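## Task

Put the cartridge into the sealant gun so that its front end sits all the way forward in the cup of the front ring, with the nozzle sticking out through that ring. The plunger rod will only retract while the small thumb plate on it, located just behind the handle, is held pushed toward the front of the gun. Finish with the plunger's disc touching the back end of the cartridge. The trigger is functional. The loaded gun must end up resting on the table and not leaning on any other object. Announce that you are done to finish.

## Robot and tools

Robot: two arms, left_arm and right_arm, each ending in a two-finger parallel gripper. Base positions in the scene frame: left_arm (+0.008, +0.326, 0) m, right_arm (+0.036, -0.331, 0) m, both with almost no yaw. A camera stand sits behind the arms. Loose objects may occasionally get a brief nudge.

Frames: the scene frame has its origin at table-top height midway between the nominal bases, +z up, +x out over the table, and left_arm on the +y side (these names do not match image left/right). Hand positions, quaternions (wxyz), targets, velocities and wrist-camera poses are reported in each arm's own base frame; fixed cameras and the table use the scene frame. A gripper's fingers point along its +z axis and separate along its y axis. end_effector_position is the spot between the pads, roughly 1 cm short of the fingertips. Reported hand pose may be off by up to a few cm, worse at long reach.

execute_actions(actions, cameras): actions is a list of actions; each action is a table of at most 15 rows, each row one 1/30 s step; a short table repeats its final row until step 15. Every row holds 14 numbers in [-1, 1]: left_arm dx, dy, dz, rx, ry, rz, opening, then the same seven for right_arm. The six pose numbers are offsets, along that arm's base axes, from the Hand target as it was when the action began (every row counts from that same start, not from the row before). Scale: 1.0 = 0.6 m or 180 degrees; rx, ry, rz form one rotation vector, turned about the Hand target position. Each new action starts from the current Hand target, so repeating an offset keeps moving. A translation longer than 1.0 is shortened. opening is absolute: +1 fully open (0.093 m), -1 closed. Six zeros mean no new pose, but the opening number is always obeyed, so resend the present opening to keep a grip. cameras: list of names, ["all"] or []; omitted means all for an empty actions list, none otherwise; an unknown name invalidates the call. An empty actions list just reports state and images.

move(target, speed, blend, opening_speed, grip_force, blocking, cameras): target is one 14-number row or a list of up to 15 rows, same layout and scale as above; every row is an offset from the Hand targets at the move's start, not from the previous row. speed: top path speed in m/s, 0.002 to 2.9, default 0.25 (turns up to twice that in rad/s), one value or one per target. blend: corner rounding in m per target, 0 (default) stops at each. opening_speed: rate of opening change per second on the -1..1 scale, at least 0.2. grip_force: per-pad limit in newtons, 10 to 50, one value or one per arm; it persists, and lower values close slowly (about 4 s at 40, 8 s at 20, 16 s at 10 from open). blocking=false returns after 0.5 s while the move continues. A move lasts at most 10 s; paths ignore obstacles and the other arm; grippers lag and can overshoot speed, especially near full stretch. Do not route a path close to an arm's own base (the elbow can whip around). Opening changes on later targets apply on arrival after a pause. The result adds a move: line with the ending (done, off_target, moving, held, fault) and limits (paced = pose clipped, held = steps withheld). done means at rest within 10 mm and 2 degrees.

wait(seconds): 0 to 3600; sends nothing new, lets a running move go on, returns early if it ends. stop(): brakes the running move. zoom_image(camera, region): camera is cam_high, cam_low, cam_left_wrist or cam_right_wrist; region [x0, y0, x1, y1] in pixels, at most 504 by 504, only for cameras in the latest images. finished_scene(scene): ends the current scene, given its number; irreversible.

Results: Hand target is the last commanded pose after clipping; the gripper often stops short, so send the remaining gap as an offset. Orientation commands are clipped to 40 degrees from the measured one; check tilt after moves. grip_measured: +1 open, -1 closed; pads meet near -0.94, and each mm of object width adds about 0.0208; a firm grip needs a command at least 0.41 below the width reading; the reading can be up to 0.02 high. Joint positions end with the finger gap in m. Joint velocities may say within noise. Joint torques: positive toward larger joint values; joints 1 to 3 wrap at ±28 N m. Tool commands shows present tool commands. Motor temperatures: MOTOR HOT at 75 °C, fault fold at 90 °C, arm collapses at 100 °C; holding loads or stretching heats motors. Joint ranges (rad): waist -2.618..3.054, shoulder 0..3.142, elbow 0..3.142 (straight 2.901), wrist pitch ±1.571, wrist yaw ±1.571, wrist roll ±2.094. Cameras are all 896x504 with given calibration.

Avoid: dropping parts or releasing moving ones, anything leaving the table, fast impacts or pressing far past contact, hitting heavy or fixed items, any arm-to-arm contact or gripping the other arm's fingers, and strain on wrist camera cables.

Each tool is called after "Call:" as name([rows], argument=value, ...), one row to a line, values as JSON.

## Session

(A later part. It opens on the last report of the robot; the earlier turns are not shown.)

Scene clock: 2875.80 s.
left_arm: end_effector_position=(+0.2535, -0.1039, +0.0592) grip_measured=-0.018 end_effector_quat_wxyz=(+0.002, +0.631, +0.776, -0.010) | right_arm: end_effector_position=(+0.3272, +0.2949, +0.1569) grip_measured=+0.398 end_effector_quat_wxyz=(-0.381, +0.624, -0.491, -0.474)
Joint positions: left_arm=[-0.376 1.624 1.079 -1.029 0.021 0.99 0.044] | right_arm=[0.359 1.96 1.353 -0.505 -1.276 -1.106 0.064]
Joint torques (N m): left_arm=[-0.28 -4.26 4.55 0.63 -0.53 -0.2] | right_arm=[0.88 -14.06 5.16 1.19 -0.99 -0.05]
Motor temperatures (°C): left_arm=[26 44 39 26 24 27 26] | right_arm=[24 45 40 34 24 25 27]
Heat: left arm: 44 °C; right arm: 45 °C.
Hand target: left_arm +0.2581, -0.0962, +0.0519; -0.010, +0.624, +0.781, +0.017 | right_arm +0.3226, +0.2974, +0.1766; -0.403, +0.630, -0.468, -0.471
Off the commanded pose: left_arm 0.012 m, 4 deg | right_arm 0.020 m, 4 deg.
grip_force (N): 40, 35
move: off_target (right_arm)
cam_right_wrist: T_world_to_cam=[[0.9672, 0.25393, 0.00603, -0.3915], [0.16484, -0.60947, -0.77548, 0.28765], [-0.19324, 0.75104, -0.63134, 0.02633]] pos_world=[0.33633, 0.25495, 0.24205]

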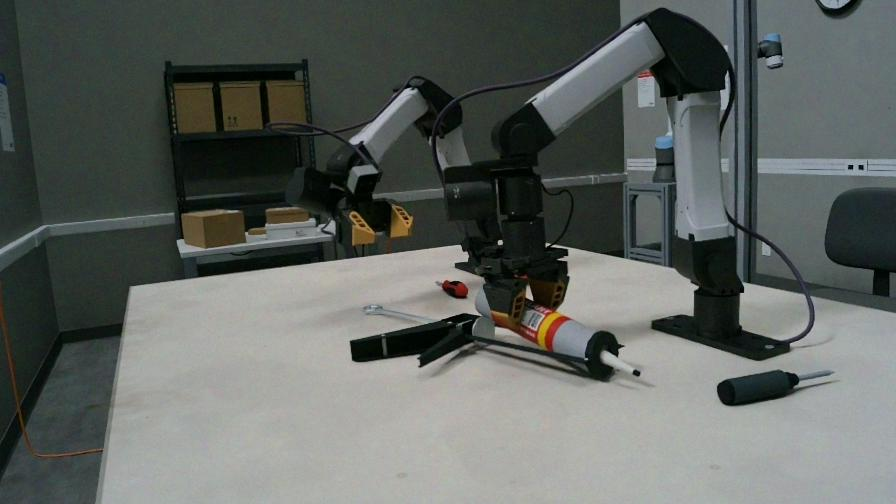

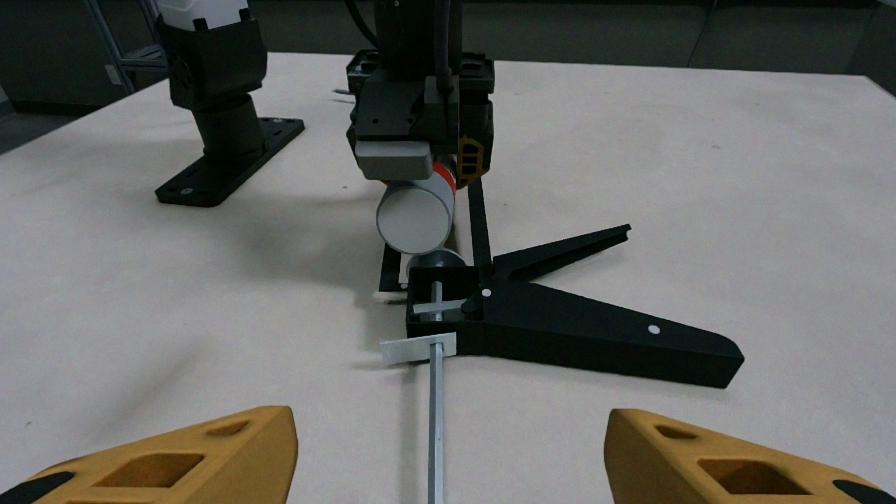

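Call:
move(target=[0.0135, 0.010, 0.032, 0, 0, 0.028, -0.35, 0.0, -0.01, -0.03, 0, 0, 0, 0.4], speed=0.06, cameras=["cam_low","cam_right_wrist"])

Call:
zoom_image(camera="cam_right_wrist", region=[330, 130, 530, 370])

Call:
zoom_image(camera="cam_low", region=[440, 270, 650, 390])

Scene clock: 2898.50 s.
left_arm: end_effector_position=(+0.2616, -0.1001, +0.0633) grip_measured=-0.018 end_effector_quat_wxyz=(+0.004, +0.599, +0.801, -0.006) | right_arm: end_effector_position=(+0.3219, +0.2931, +0.1479) grip_measured=+0.398 end_effector_quat_wxyz=(-0.382, +0.625, -0.488, -0.475)
Joint positions: left_arm=[-0.358 1.635 1.109 -1.04 0.013 0.927 0.044] | right_arm=[0.359 1.96 1.314 -0.481 -1.281 -1.125 0.064]
Joint torques (N m): left_arm=[0.94 -5.27 8.38 -0.16 -0.46 -0.12] | right_arm=[-0.25 -11.99 4.94 1.18 -1.03 -0.25]
Motor temperatures (°C): left_arm=[26 43 38 26 25 27 26] | right_arm=[24 59 39 35 24 25 27]
Heat: left arm: 43 °C; right arm: 59 °C.
Hand target: left_arm +0.2662, -0.0902, +0.0712; -0.011, +0.589, +0.808, +0.016 | right_arm +0.3226, +0.2914, +0.1586; -0.403, +0.630, -0.468, -0.471
Off the commanded pose: left_arm 0.013 m, 3 deg | right_arm 0.011 m, 3 deg.
grip_force (N): 40, 35
move: off_target (left_arm, right_arm)
cam_right_wrist: T_world_to_cam=[[0.96539, 0.26062, 0.00994, -0.38781], [0.1715, -0.60563, -0.77704, 0.27744], [-0.1965, 0.75185, -0.62937, 0.02148]] pos_world=[0.33103, 0.25295, 0.23295]

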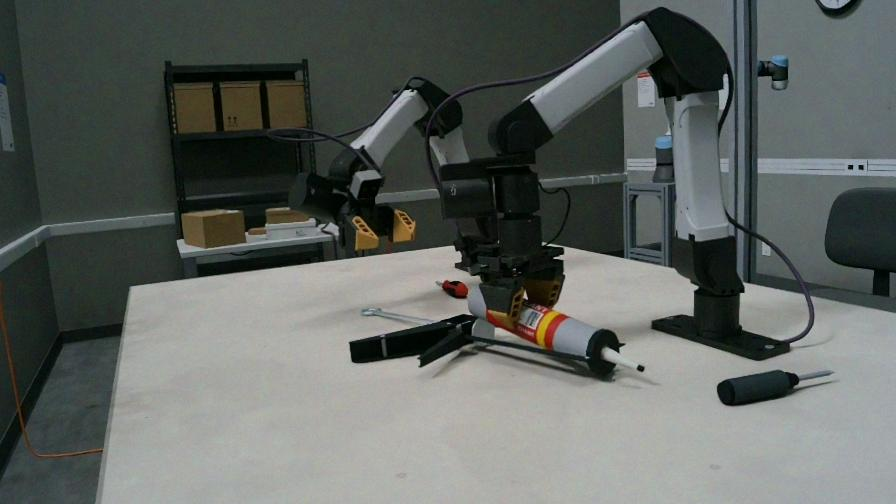

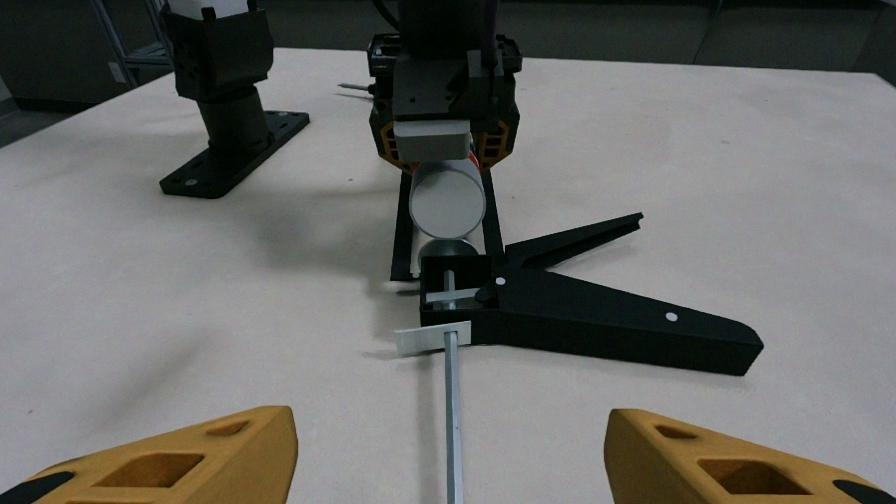

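Scaled by 2.100 from the camera's image (finer frame: 1280x720).

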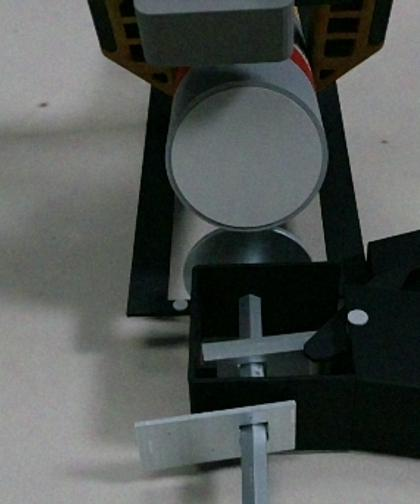

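Scaled by 2.400 from the camera's image (finer frame: 1280x720).

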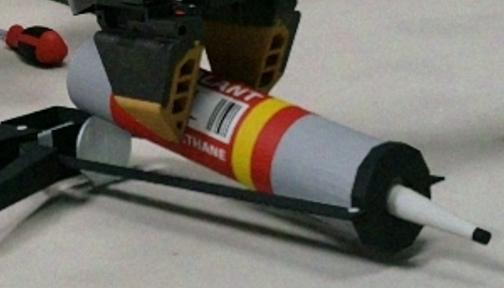

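Call:
move(target=[-0.0043, 0.016, 0, 0, 0, 0, -0.35, 0.0, 0, 0, 0, 0, 0, 0.4], speed=0.06, cameras=["cam_low","cam_right_wrist"])

Call:
zoom_image(camera="cam_right_wrist", region=[330, 130, 530, 370])

Call:
zoom_image(camera="cam_low", region=[560, 310, 660, 390])

Scene clock: 2910.87 s.
left_arm: end_effector_position=(+0.2648, -0.0910, +0.0633) grip_measured=-0.018 end_effector_quat_wxyz=(+0.003, +0.586, +0.810, -0.004) | right_arm: end_effector_position=(+0.3221, +0.2932, +0.1480) grip_measured=+0.398 end_effector_quat_wxyz=(-0.382, +0.626, -0.487, -0.474)
Joint positions: left_arm=[-0.325 1.635 1.109 -1.04 0.01 0.928 0.044] | right_arm=[0.359 1.96 1.314 -0.479 -1.281 -1.125 0.064]
Joint torques (N m): left_arm=[0.7 -6.72 6.78 -0.12 -0.41 0.14] | right_arm=[-0.25 -12.01 4.89 1.16 -1.05 -0.25]
Motor temperatures (°C): left_arm=[26 42 39 26 24 27 26] | right_arm=[24 59 38 35 24 25 27]
Heat: left arm: 42 °C; right arm: 59 °C.
Hand target: left_arm +0.2637, -0.0805, +0.0712; -0.011, +0.589, +0.808, +0.016 | right_arm +0.3226, +0.2914, +0.1586; -0.403, +0.630, -0.468, -0.471
Off the commanded pose: left_arm 0.013 m, 3 deg | right_arm 0.011 m, 3 deg.
grip_force (N): 40, 35
move: off_target (left_arm)
cam_right_wrist: T_world_to_cam=[[0.96536, 0.26066, 0.01182, -0.38835], [0.17292, -0.60516, -0.7771, 0.27692], [-0.19541, 0.75222, -0.62927, 0.02108]] pos_world=[0.33113, 0.25295, 0.23306]

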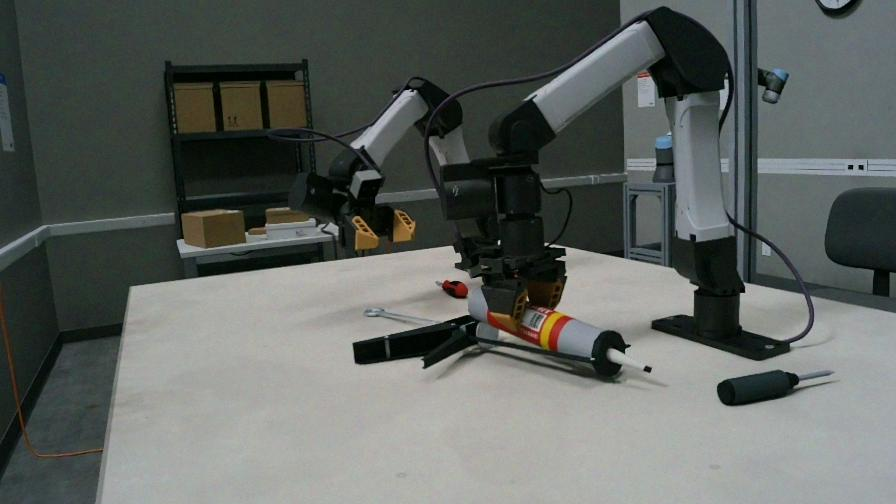

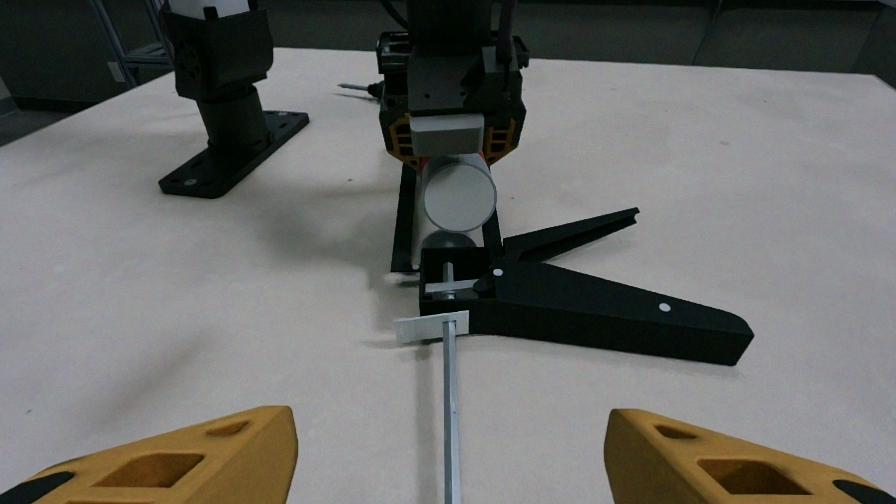

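Scaled by 2.100 from the camera's image (finer frame: 1280x720).

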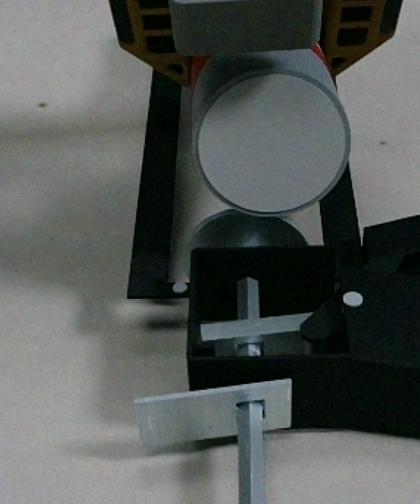

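Scaled by 5.040 from the camera's image (finer frame: 1280x720).

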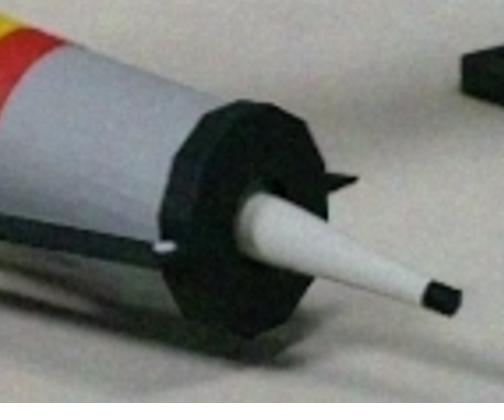

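Call:
zoom_image(camera="cam_low", region=[450, 300, 530, 370])

Call:
zoom_image(camera="cam_right_wrist", region=[410, 220, 510, 300])

Scaled by 6.300 from the camera's image (finer frame: 1280x720).

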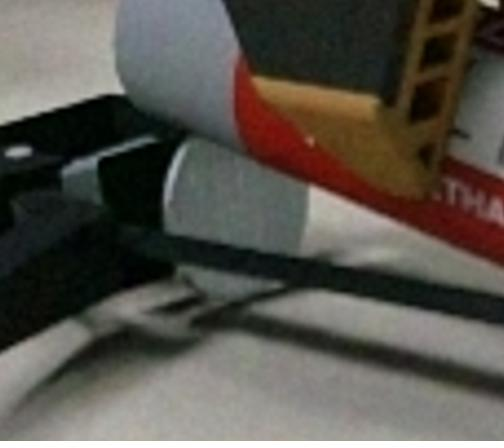

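Scaled by 5.040 from the camera's image (finer frame: 1280x720).

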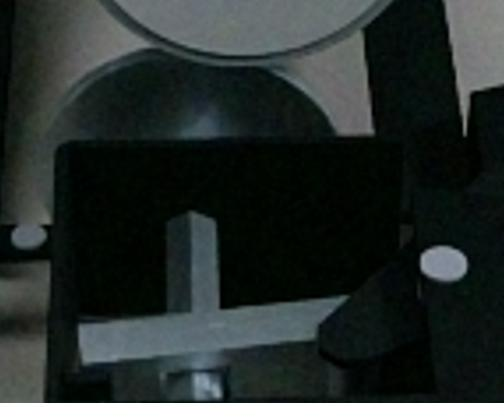

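Call:
wait(seconds=0.2, cameras=["all"])

Call:
zoom_image(camera="cam_high", region=[405, 200, 445, 240])

Call:
zoom_image(camera="cam_left_wrist", region=[0, 0, 400, 300])

Scene clock: 3016.67 s.
left_arm: end_effector_position=(+0.2648, -0.0910, +0.0633) grip_measured=-0.018 end_effector_quat_wxyz=(+0.003, +0.586, +0.810, -0.004) | right_arm: end_effector_position=(+0.3221, +0.2932, +0.1480) grip_measured=+0.398 end_effector_quat_wxyz=(-0.382, +0.626, -0.487, -0.474)
Joint positions: left_arm=[-0.325 1.635 1.109 -1.04 0.01 0.928 0.044] | right_arm=[0.359 1.96 1.314 -0.479 -1.281 -1.125 0.064]
Joint torques (N m): left_arm=[0.58 -6.78 6.82 -0.11 -0.45 0.16] | right_arm=[-0.25 -11.97 4.93 1.2 -1.05 -0.22]
Motor temperatures (°C): left_arm=[26 43 40 26 25 27 26] | right_arm=[24 64 37 34 25 25 27]
Heat: left arm: 43 °C; right arm: 64 °C.
Hand target: left_arm +0.2636, -0.0805, +0.0712; -0.011, +0.589, +0.808, +0.016 | right_arm +0.3226, +0.2914, +0.1586; -0.403, +0.630, -0.468, -0.471
Tool commands: left_gripper/opening=-0.35 right_gripper/opening=+0.4
Off the commanded pose: left_arm 0.013 m, 3 deg | right_arm 0.011 m, 3 deg.
grip_force (N): 40, 35
wait: 0.20 s; at rest from the start
cam_left_wrist: T_world_to_cam=[[-0.94681, -0.32052, -0.02854, 0.22816], [-0.30298, 0.85807, 0.41462, 0.17186], [-0.10841, 0.40121, -0.90955, 0.20713]] pos_world=[0.29055, -0.15744, 0.12364]
cam_right_wrist: T_world_to_cam=[[0.96536, 0.26066, 0.01182, -0.38835], [0.17292, -0.60516, -0.7771, 0.27692], [-0.19541, 0.75222, -0.62927, 0.02108]] pos_world=[0.33113, 0.25295, 0.23306]

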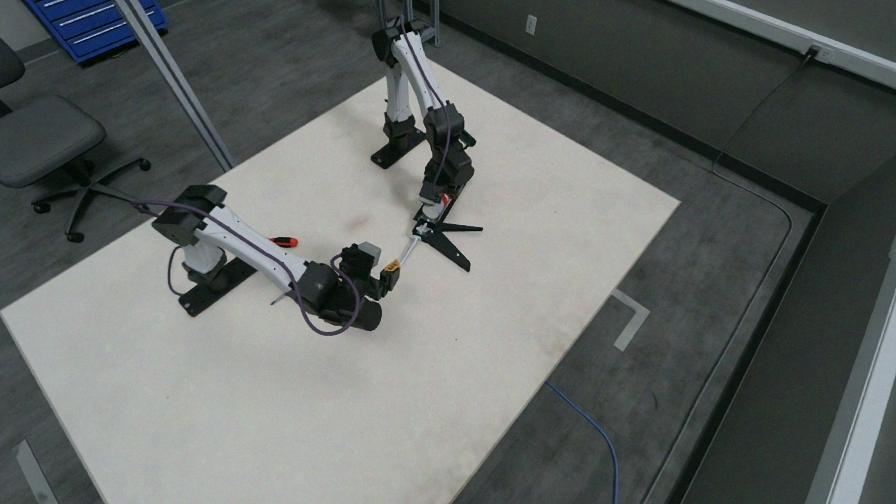

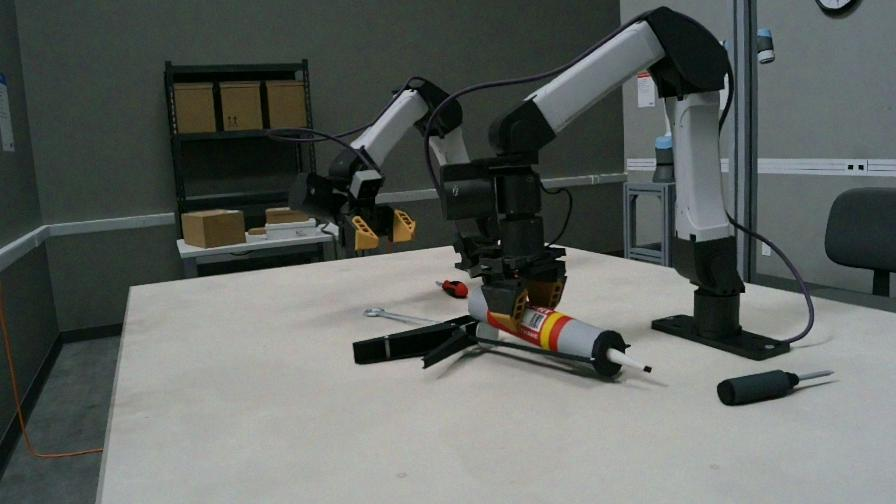

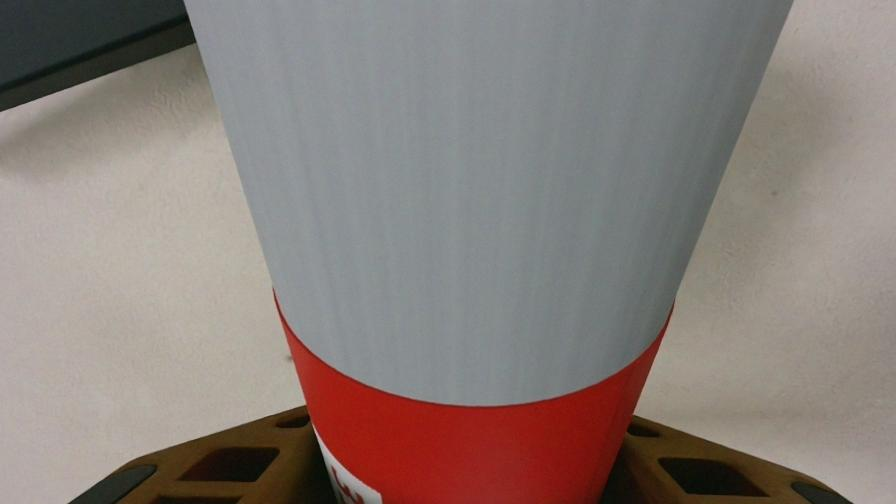

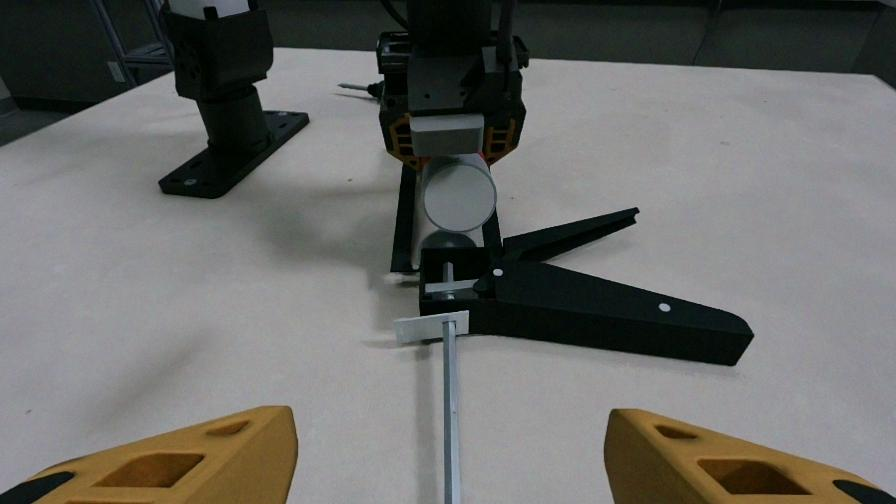

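Scaled by 12.600 from the camera's image (finer frame: 1280x720).

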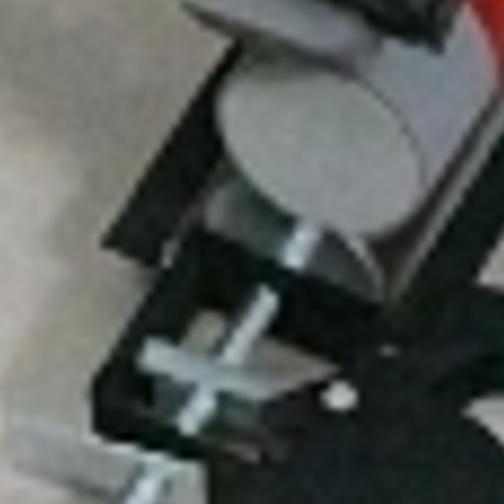

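Scaled by 1.260 from the camera's image (finer frame: 1280x720).

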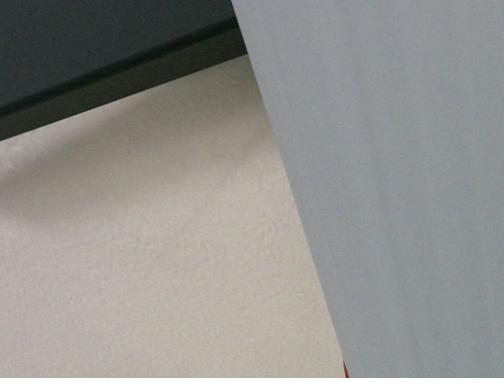

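Call:
move([
  [0.033, -0.147, 0.047, 0, 0, 0, -0.35, 0.02, -0.1, -0.02, 0, 0, 0, 0.4],
  [0.033, -0.147, 0.2, 0, 0, 0, -0.35, 0.02, -0.1, -0.02, 0, 0, 0, 0.4],
], speed=0.1, cameras=["cam_high","cam_low","cam_right_wrist"])

Call:
zoom_image(camera="cam_high", region=[395, 160, 495, 260])

Scene clock: 3057.80 s.
left_arm: end_effector_position=(+0.2807, -0.1692, +0.1831) grip_measured=-0.018 end_effector_quat_wxyz=(-0.001, +0.592, +0.806, +0.009) | right_arm: end_effector_position=(+0.3290, +0.2307, +0.1443) grip_measured=+0.398 end_effector_quat_wxyz=(-0.395, +0.633, -0.474, -0.468)
Joint positions: left_arm=[-0.552 1.806 1.787 -1.551 -0.019 0.716 0.044] | right_arm=[0.194 2.063 1.475 -1.107 -1.315 -1.757 0.064]
Joint torques (N m): left_arm=[-0.21 -6.98 8.23 0.14 -0.17 -0.05] | right_arm=[0.08 -8.79 7.38 -0.07 -1.03 -0.21]
Motor temperatures (°C): left_arm=[26 43 41 26 25 26 26] | right_arm=[24 63 37 33 25 25 27]
Heat: left arm: 43 °C; right arm: 63 °C.
Hand target: left_arm +0.2834, -0.1688, +0.1911; -0.011, +0.589, +0.808, +0.016 | right_arm +0.3345, +0.2314, +0.1465; -0.403, +0.630, -0.468, -0.471
Off the commanded pose: left_arm 0.008 m, 2 deg | right_arm 0.006 m, 1 deg.
joint sent to its limit (left arm) — joint 4 (wrist pitch), lower limit. The joint targets still meet the commanded pose.
grip_force (N): 40, 35
move: done
cam_right_wrist: T_world_to_cam=[[0.96264, 0.26583, 0.05163, -0.38476], [0.20529, -0.59203, -0.77933, 0.22168], [-0.1766, 0.76081, -0.62448, 0.05817]] pos_world=[0.33515, 0.18926, 0.22895]

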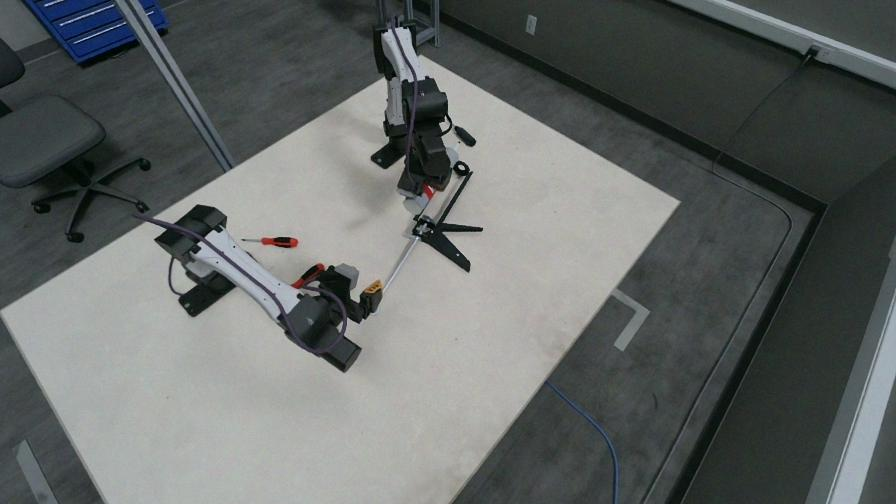

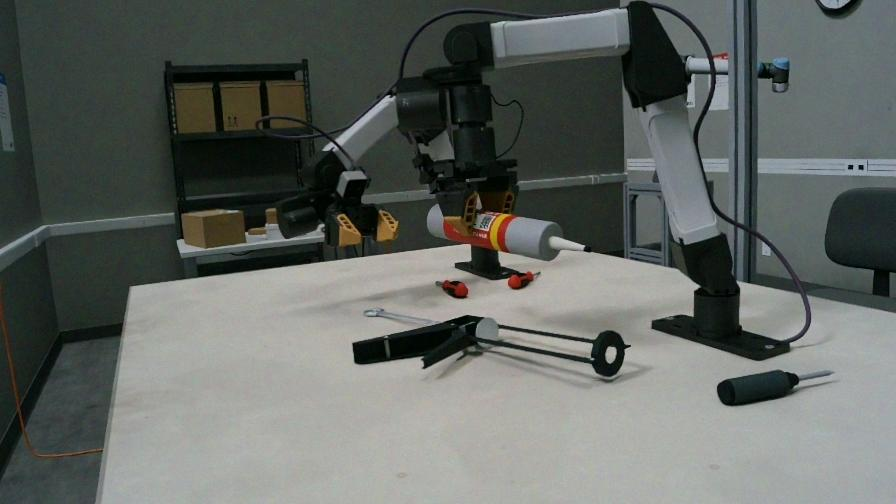

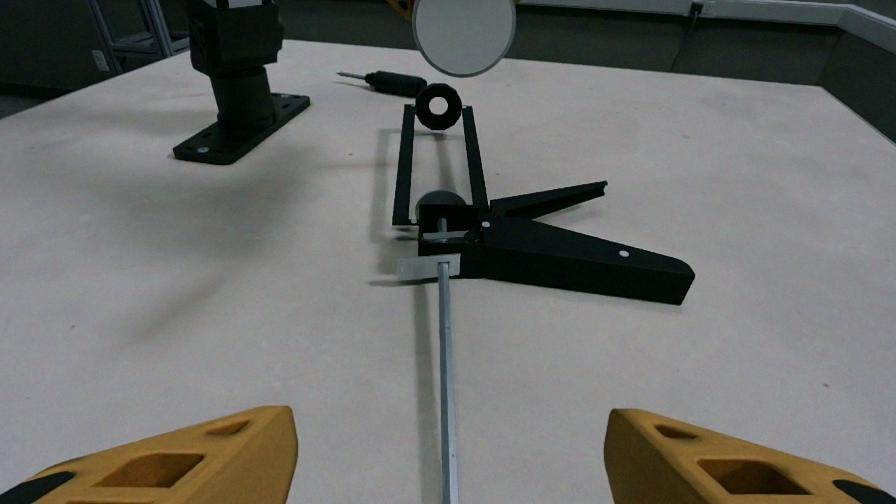

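Scaled by 5.040 from the camera's image (finer frame: 1280x720).

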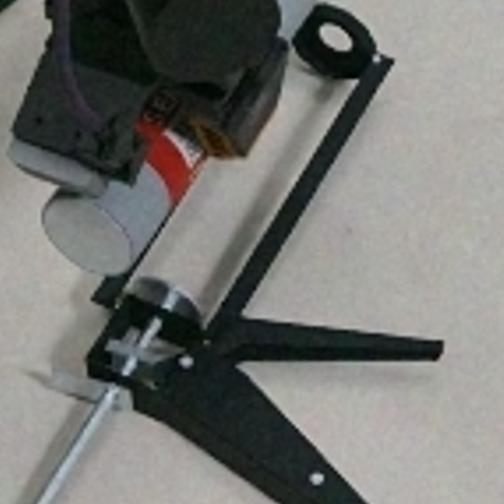

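Call:
zoom_image(camera="cam_right_wrist", region=[380, 70, 520, 280])

Call:
zoom_image(camera="cam_low", region=[440, 300, 530, 380])

Call:
zoom_image(camera="cam_high", region=[405, 205, 445, 245])

Scaled by 2.400 from the camera's image (finer frame: 1280x720).

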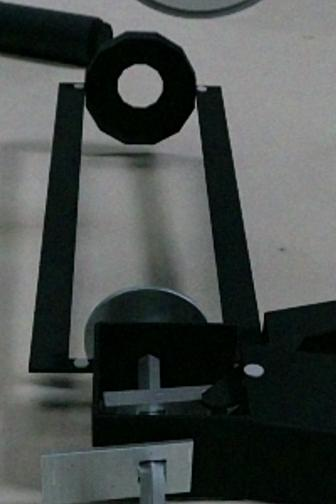

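Scaled by 5.600 from the camera's image (finer frame: 1280x720).

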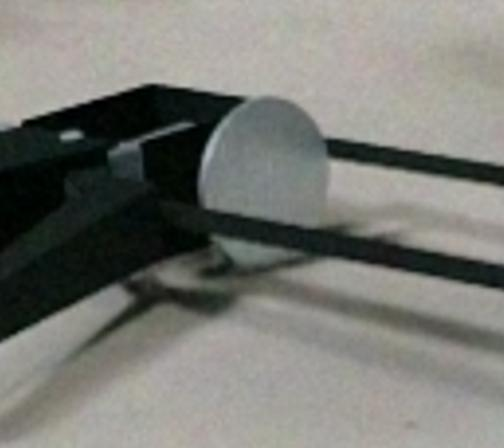

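Scaled by 12.600 from the camera's image (finer frame: 1280x720).

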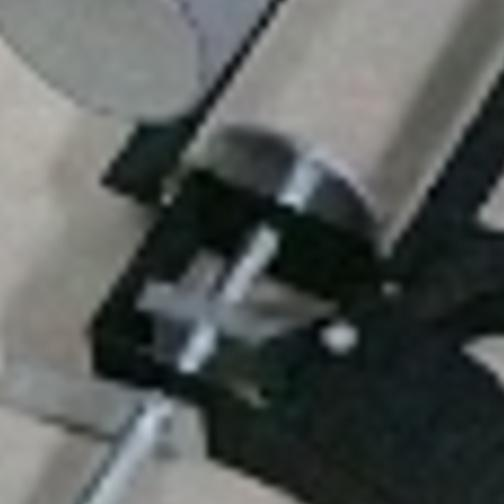

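Call:
move([
  [0.103, 0.331, -0.04, 0, 0, 0.051, -0.35, 0, 0, 0, 0, 0, 0, 0.4],
  [0.103, 0.331, -0.15, 0, 0, 0.051, -0.35, 0, 0, 0, 0, 0, 0, 0.4],
], speed=0.15, cameras=["cam_high","cam_low","cam_left_wrist"])

Scene clock: 3110.83 s.
left_arm: end_effector_position=(+0.3417, +0.0284, +0.0997) grip_measured=-0.018 end_effector_quat_wxyz=(-0.016, +0.516, +0.857, +0.008) | right_arm: end_effector_position=(+0.3289, +0.2307, +0.1444) grip_measured=+0.398 end_effector_quat_wxyz=(-0.395, +0.633, -0.474, -0.468)
Joint positions: left_arm=[0.067 1.862 1.525 -1.25 -0.031 1.151 0.044] | right_arm=[0.194 2.063 1.475 -1.108 -1.315 -1.758 0.064]
Joint torques (N m): left_arm=[0.06 -7.86 5.85 0.4 -0.09 0.15] | right_arm=[0.08 -8.8 7.32 -0.05 -1.03 -0.21]
Motor temperatures (°C): left_arm=[26 46 42 26 24 26 26] | right_arm=[24 49 38 30 25 25 26]
Heat: left arm: 46 °C; right arm: 49 °C.
Hand target: left_arm +0.3452, +0.0298, +0.1011; -0.012, +0.522, +0.853, +0.015 | right_arm +0.3345, +0.2313, +0.1465; -0.403, +0.630, -0.468, -0.471
Off the commanded pose: left_arm 0.004 m, 1 deg | right_arm 0.006 m, 1 deg.
grip_force (N): 40, 35
move: done
cam_left_wrist: T_world_to_cam=[[-0.87982, -0.47441, -0.02905, 0.32191], [-0.43412, 0.7772, 0.45552, 0.12059], [-0.19353, 0.41339, -0.88975, 0.22744]] pos_world=[0.37959, -0.03503, 0.15678]

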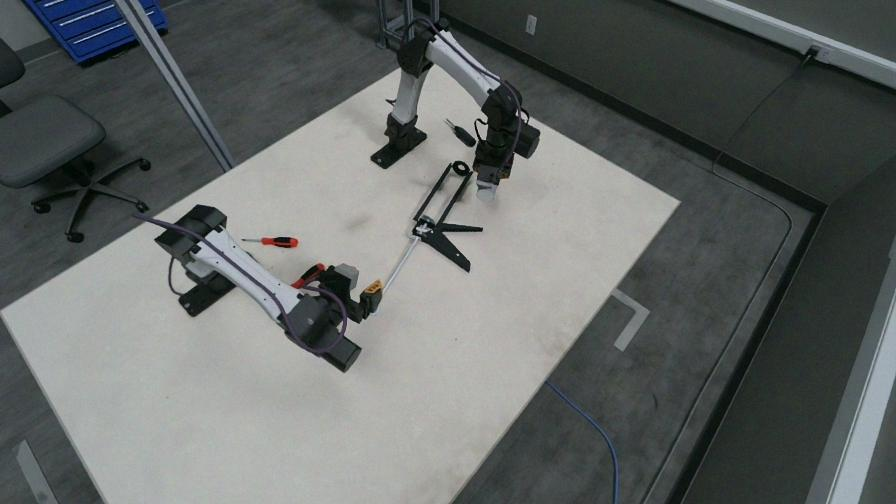

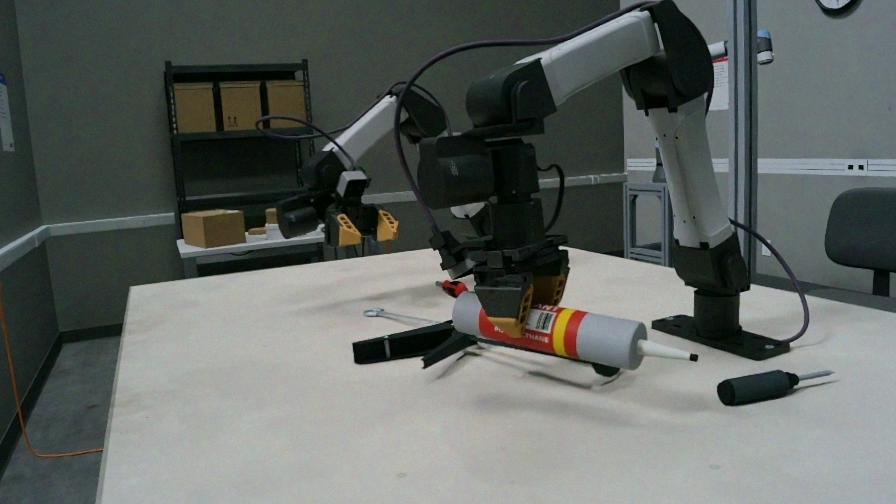

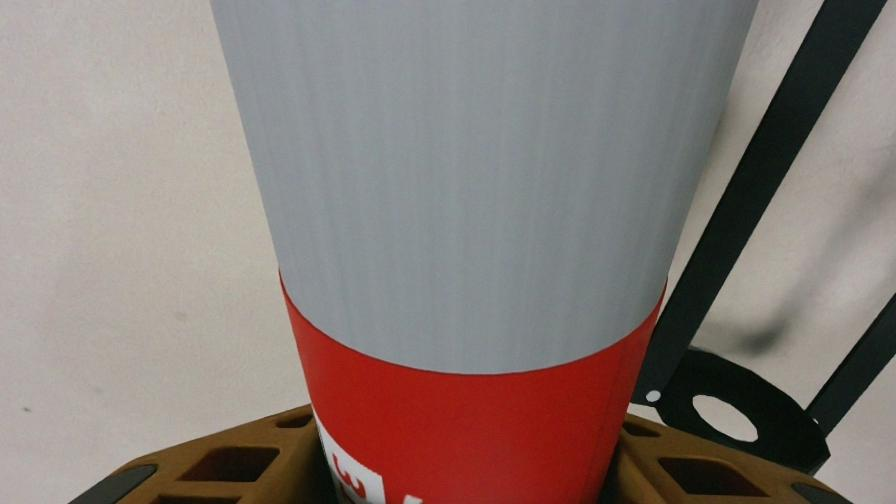

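Call:
move(target=[0, 0, -0.1, 0, 0, 0, -0.35, 0, 0, 0, 0, 0, 0, 0.4], speed=0.08, cameras=["cam_low","cam_left_wrist"])

Call:
zoom_image(camera="cam_low", region=[430, 260, 720, 420])

Scene clock: 3116.93 s.
left_arm: end_effector_position=(+0.3409, +0.0283, +0.0418) grip_measured=-0.018 end_effector_quat_wxyz=(-0.014, +0.516, +0.857, +0.009) | right_arm: end_effector_position=(+0.3289, +0.2307, +0.1444) grip_measured=+0.398 end_effector_quat_wxyz=(-0.395, +0.633, -0.474, -0.468)
Joint positions: left_arm=[0.067 1.901 1.342 -1.024 -0.031 1.151 0.044] | right_arm=[0.194 2.063 1.475 -1.108 -1.315 -1.758 0.064]
Joint torques (N m): left_arm=[0.13 -7.3 5.75 0.46 -0.1 0.14] | right_arm=[-0.06 -8.8 7.36 -0.1 -1.01 -0.23]
Heat: left arm: 46 °C; right arm: 49 °C.
Hand target: left_arm +0.3452, +0.0299, +0.0411; -0.012, +0.522, +0.853, +0.015 | right_arm +0.3345, +0.2313, +0.1465; -0.403, +0.630, -0.468, -0.471
Off the commanded pose: left_arm 0.005 m, 1 deg | right_arm 0.006 m, 1 deg.
grip_force (N): 40, 35
move: done
cam_left_wrist: T_world_to_cam=[[-0.87987, -0.47412, -0.0322, 0.31956], [-0.43544, 0.77723, 0.45422, 0.14715], [-0.19033, 0.41367, -0.89031, 0.1747]] pos_world=[0.3785, -0.03513, 0.09899]

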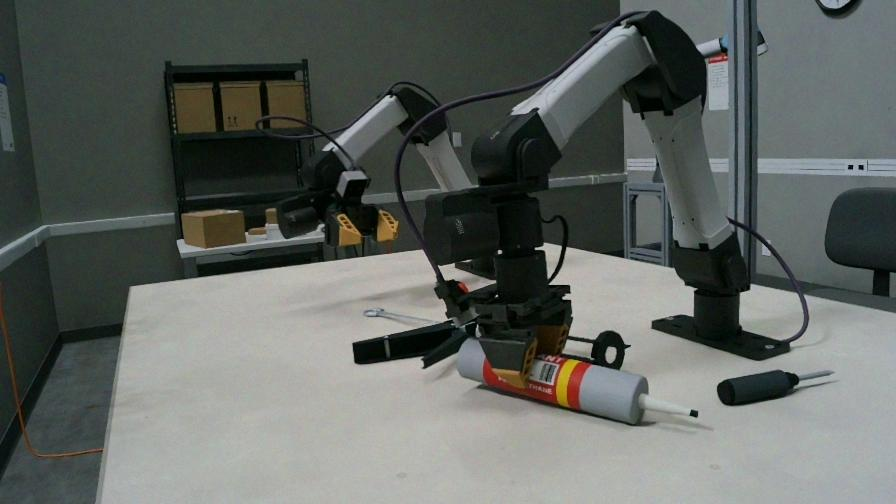

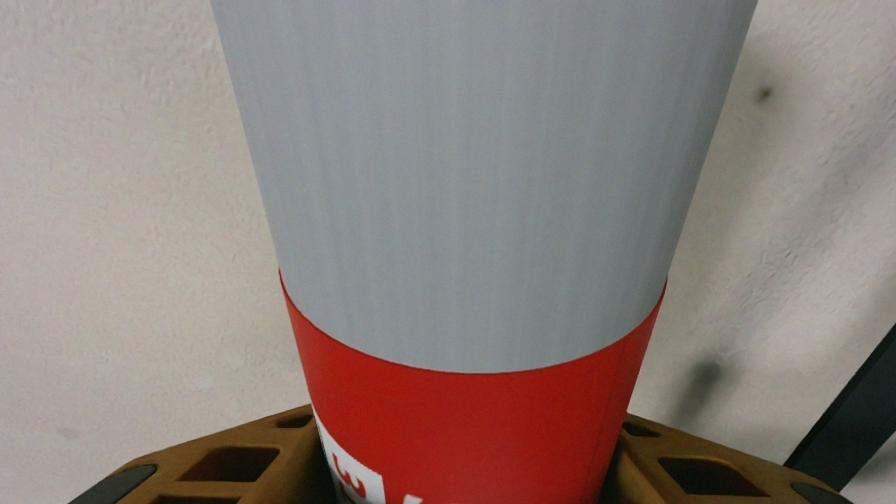

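Scaled by 1.738 from the camera's image (finer frame: 1280x720).

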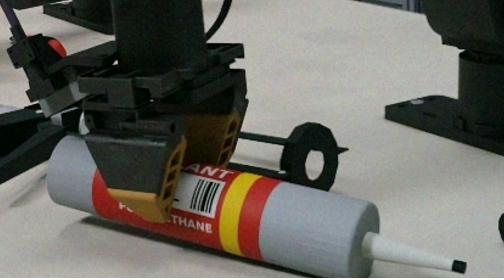

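Call:
move(target=[0, 0, -0.022, 0, 0, 0, -0.35, 0, 0, 0, 0, 0, 0, 0.4], speed=0.04, cameras=["cam_low","cam_left_wrist"])

Call:
zoom_image(camera="cam_low", region=[430, 260, 720, 440])

Scene clock: 3127.80 s.
left_arm: end_effector_position=(+0.3399, +0.0308, +0.0338) grip_measured=-0.018 end_effector_quat_wxyz=(-0.018, +0.516, +0.856, +0.016) | right_arm: end_effector_position=(+0.3289, +0.2307, +0.1444) grip_measured=+0.398 end_effector_quat_wxyz=(-0.395, +0.633, -0.474, -0.468)
Joint positions: left_arm=[0.067 1.908 1.317 -0.993 -0.047 1.152 0.044] | right_arm=[0.194 2.063 1.475 -1.108 -1.315 -1.758 0.064]
Joint torques (N m): left_arm=[0.13 -6.61 5.07 0.66 0.03 0.16] | right_arm=[0.01 -8.81 7.45 -0.09 -1.05 -0.24]
Heat: left arm: 47 °C; right arm: 48 °C.
Hand target: left_arm +0.3452, +0.0299, +0.0279; -0.012, +0.522, +0.853, +0.016 | right_arm +0.3345, +0.2313, +0.1465; -0.403, +0.630, -0.468, -0.471
Off the commanded pose: left_arm 0.008 m, 1 deg | right_arm 0.006 m, 1 deg.
grip_force (N): 40, 35
move: done
cam_left_wrist: T_world_to_cam=[[-0.8802, -0.47302, -0.03883, 0.31993], [-0.43464, 0.77051, 0.46627, 0.14792], [-0.19064, 0.42728, -0.88379, 0.16582]] pos_world=[0.3775, -0.03349, 0.09001]

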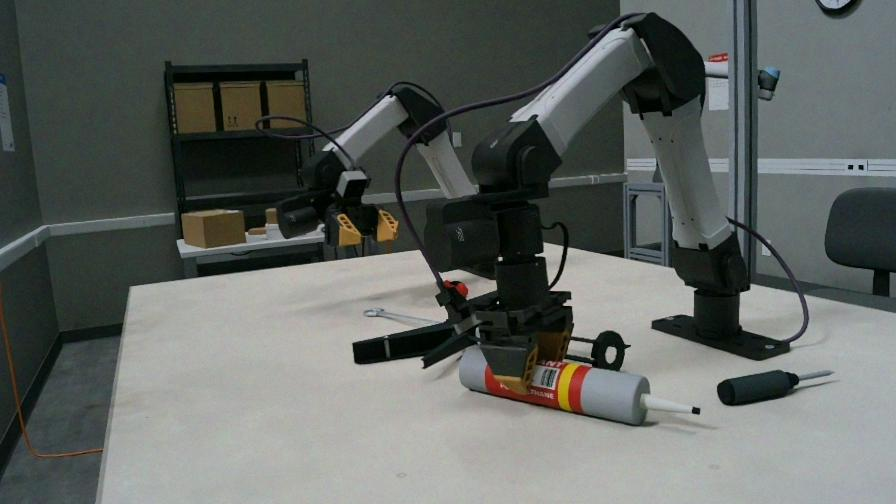

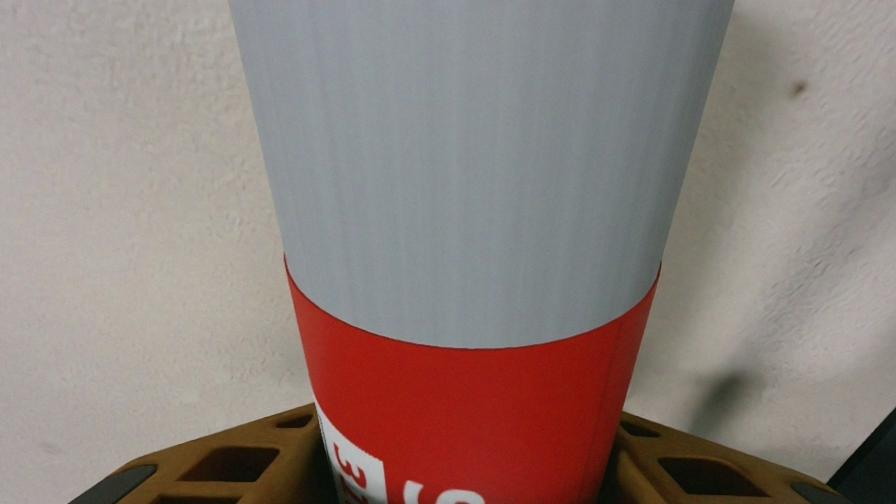

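Scaled by 1.738 from the camera's image (finer frame: 1280x720).

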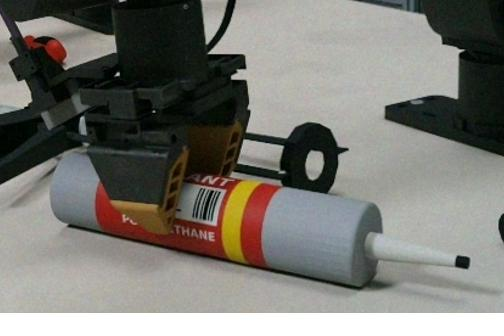

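Call:
move(target=[0, 0, -0.003, 0, 0, 0, 0.25, 0, 0, 0, 0, 0, 0, 0.4], speed=0.04, opening_speed=0.25, cameras=["cam_low","cam_left_wrist"])

Scene clock: 3135.00 s.
left_arm: end_effector_position=(+0.3442, +0.0311, +0.0338) grip_measured=+0.248 end_effector_quat_wxyz=(-0.011, +0.516, +0.856, +0.021) | right_arm: end_effector_position=(+0.3289, +0.2307, +0.1444) grip_measured=+0.398 end_effector_quat_wxyz=(-0.395, +0.633, -0.474, -0.468)
Joint positions: left_arm=[0.067 1.908 1.317 -0.975 -0.047 1.152 0.057] | right_arm=[0.194 2.063 1.475 -1.108 -1.315 -1.758 0.064]
Joint torques (N m): left_arm=[0.05 -6.45 4.63 0.58 0.05 0.16] | right_arm=[-0.05 -8.9 7.46 -0.1 -1.03 -0.23]
Heat: left arm: 46 °C; right arm: 48 °C.
Hand target: left_arm +0.3452, +0.0299, +0.0261; -0.012, +0.522, +0.853, +0.015 | right_arm +0.3345, +0.2313, +0.1465; -0.403, +0.630, -0.468, -0.471
Off the commanded pose: left_arm 0.008 m, 1 deg | right_arm 0.006 m, 1 deg.
grip_force (N): 40, 35
move: done
cam_left_wrist: T_world_to_cam=[[-0.87936, -0.473, -0.05481, 0.32403], [-0.44278, 0.76994, 0.4595, 0.15258], [-0.17514, 0.42834, -0.88648, 0.16127]] pos_world=[0.38074, -0.03329, 0.09062]

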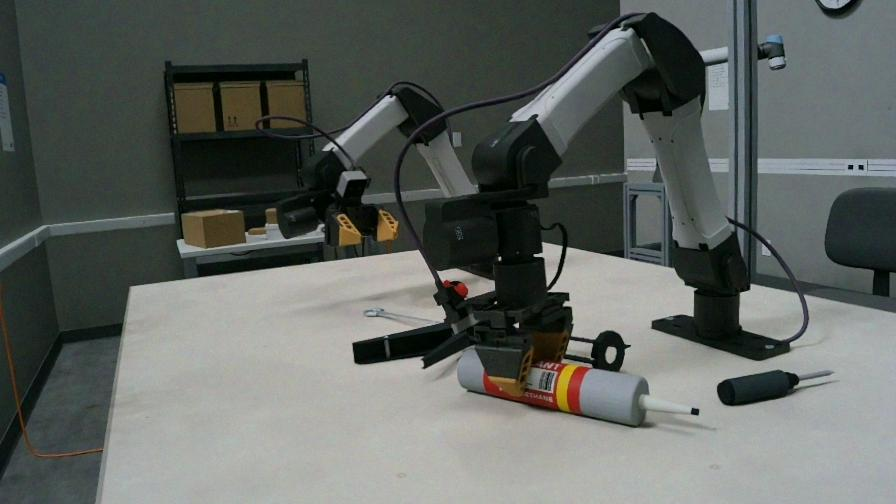

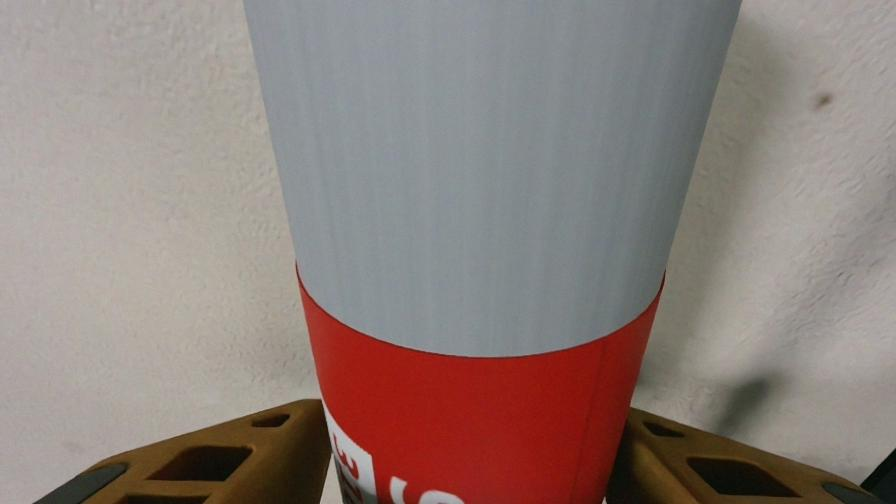

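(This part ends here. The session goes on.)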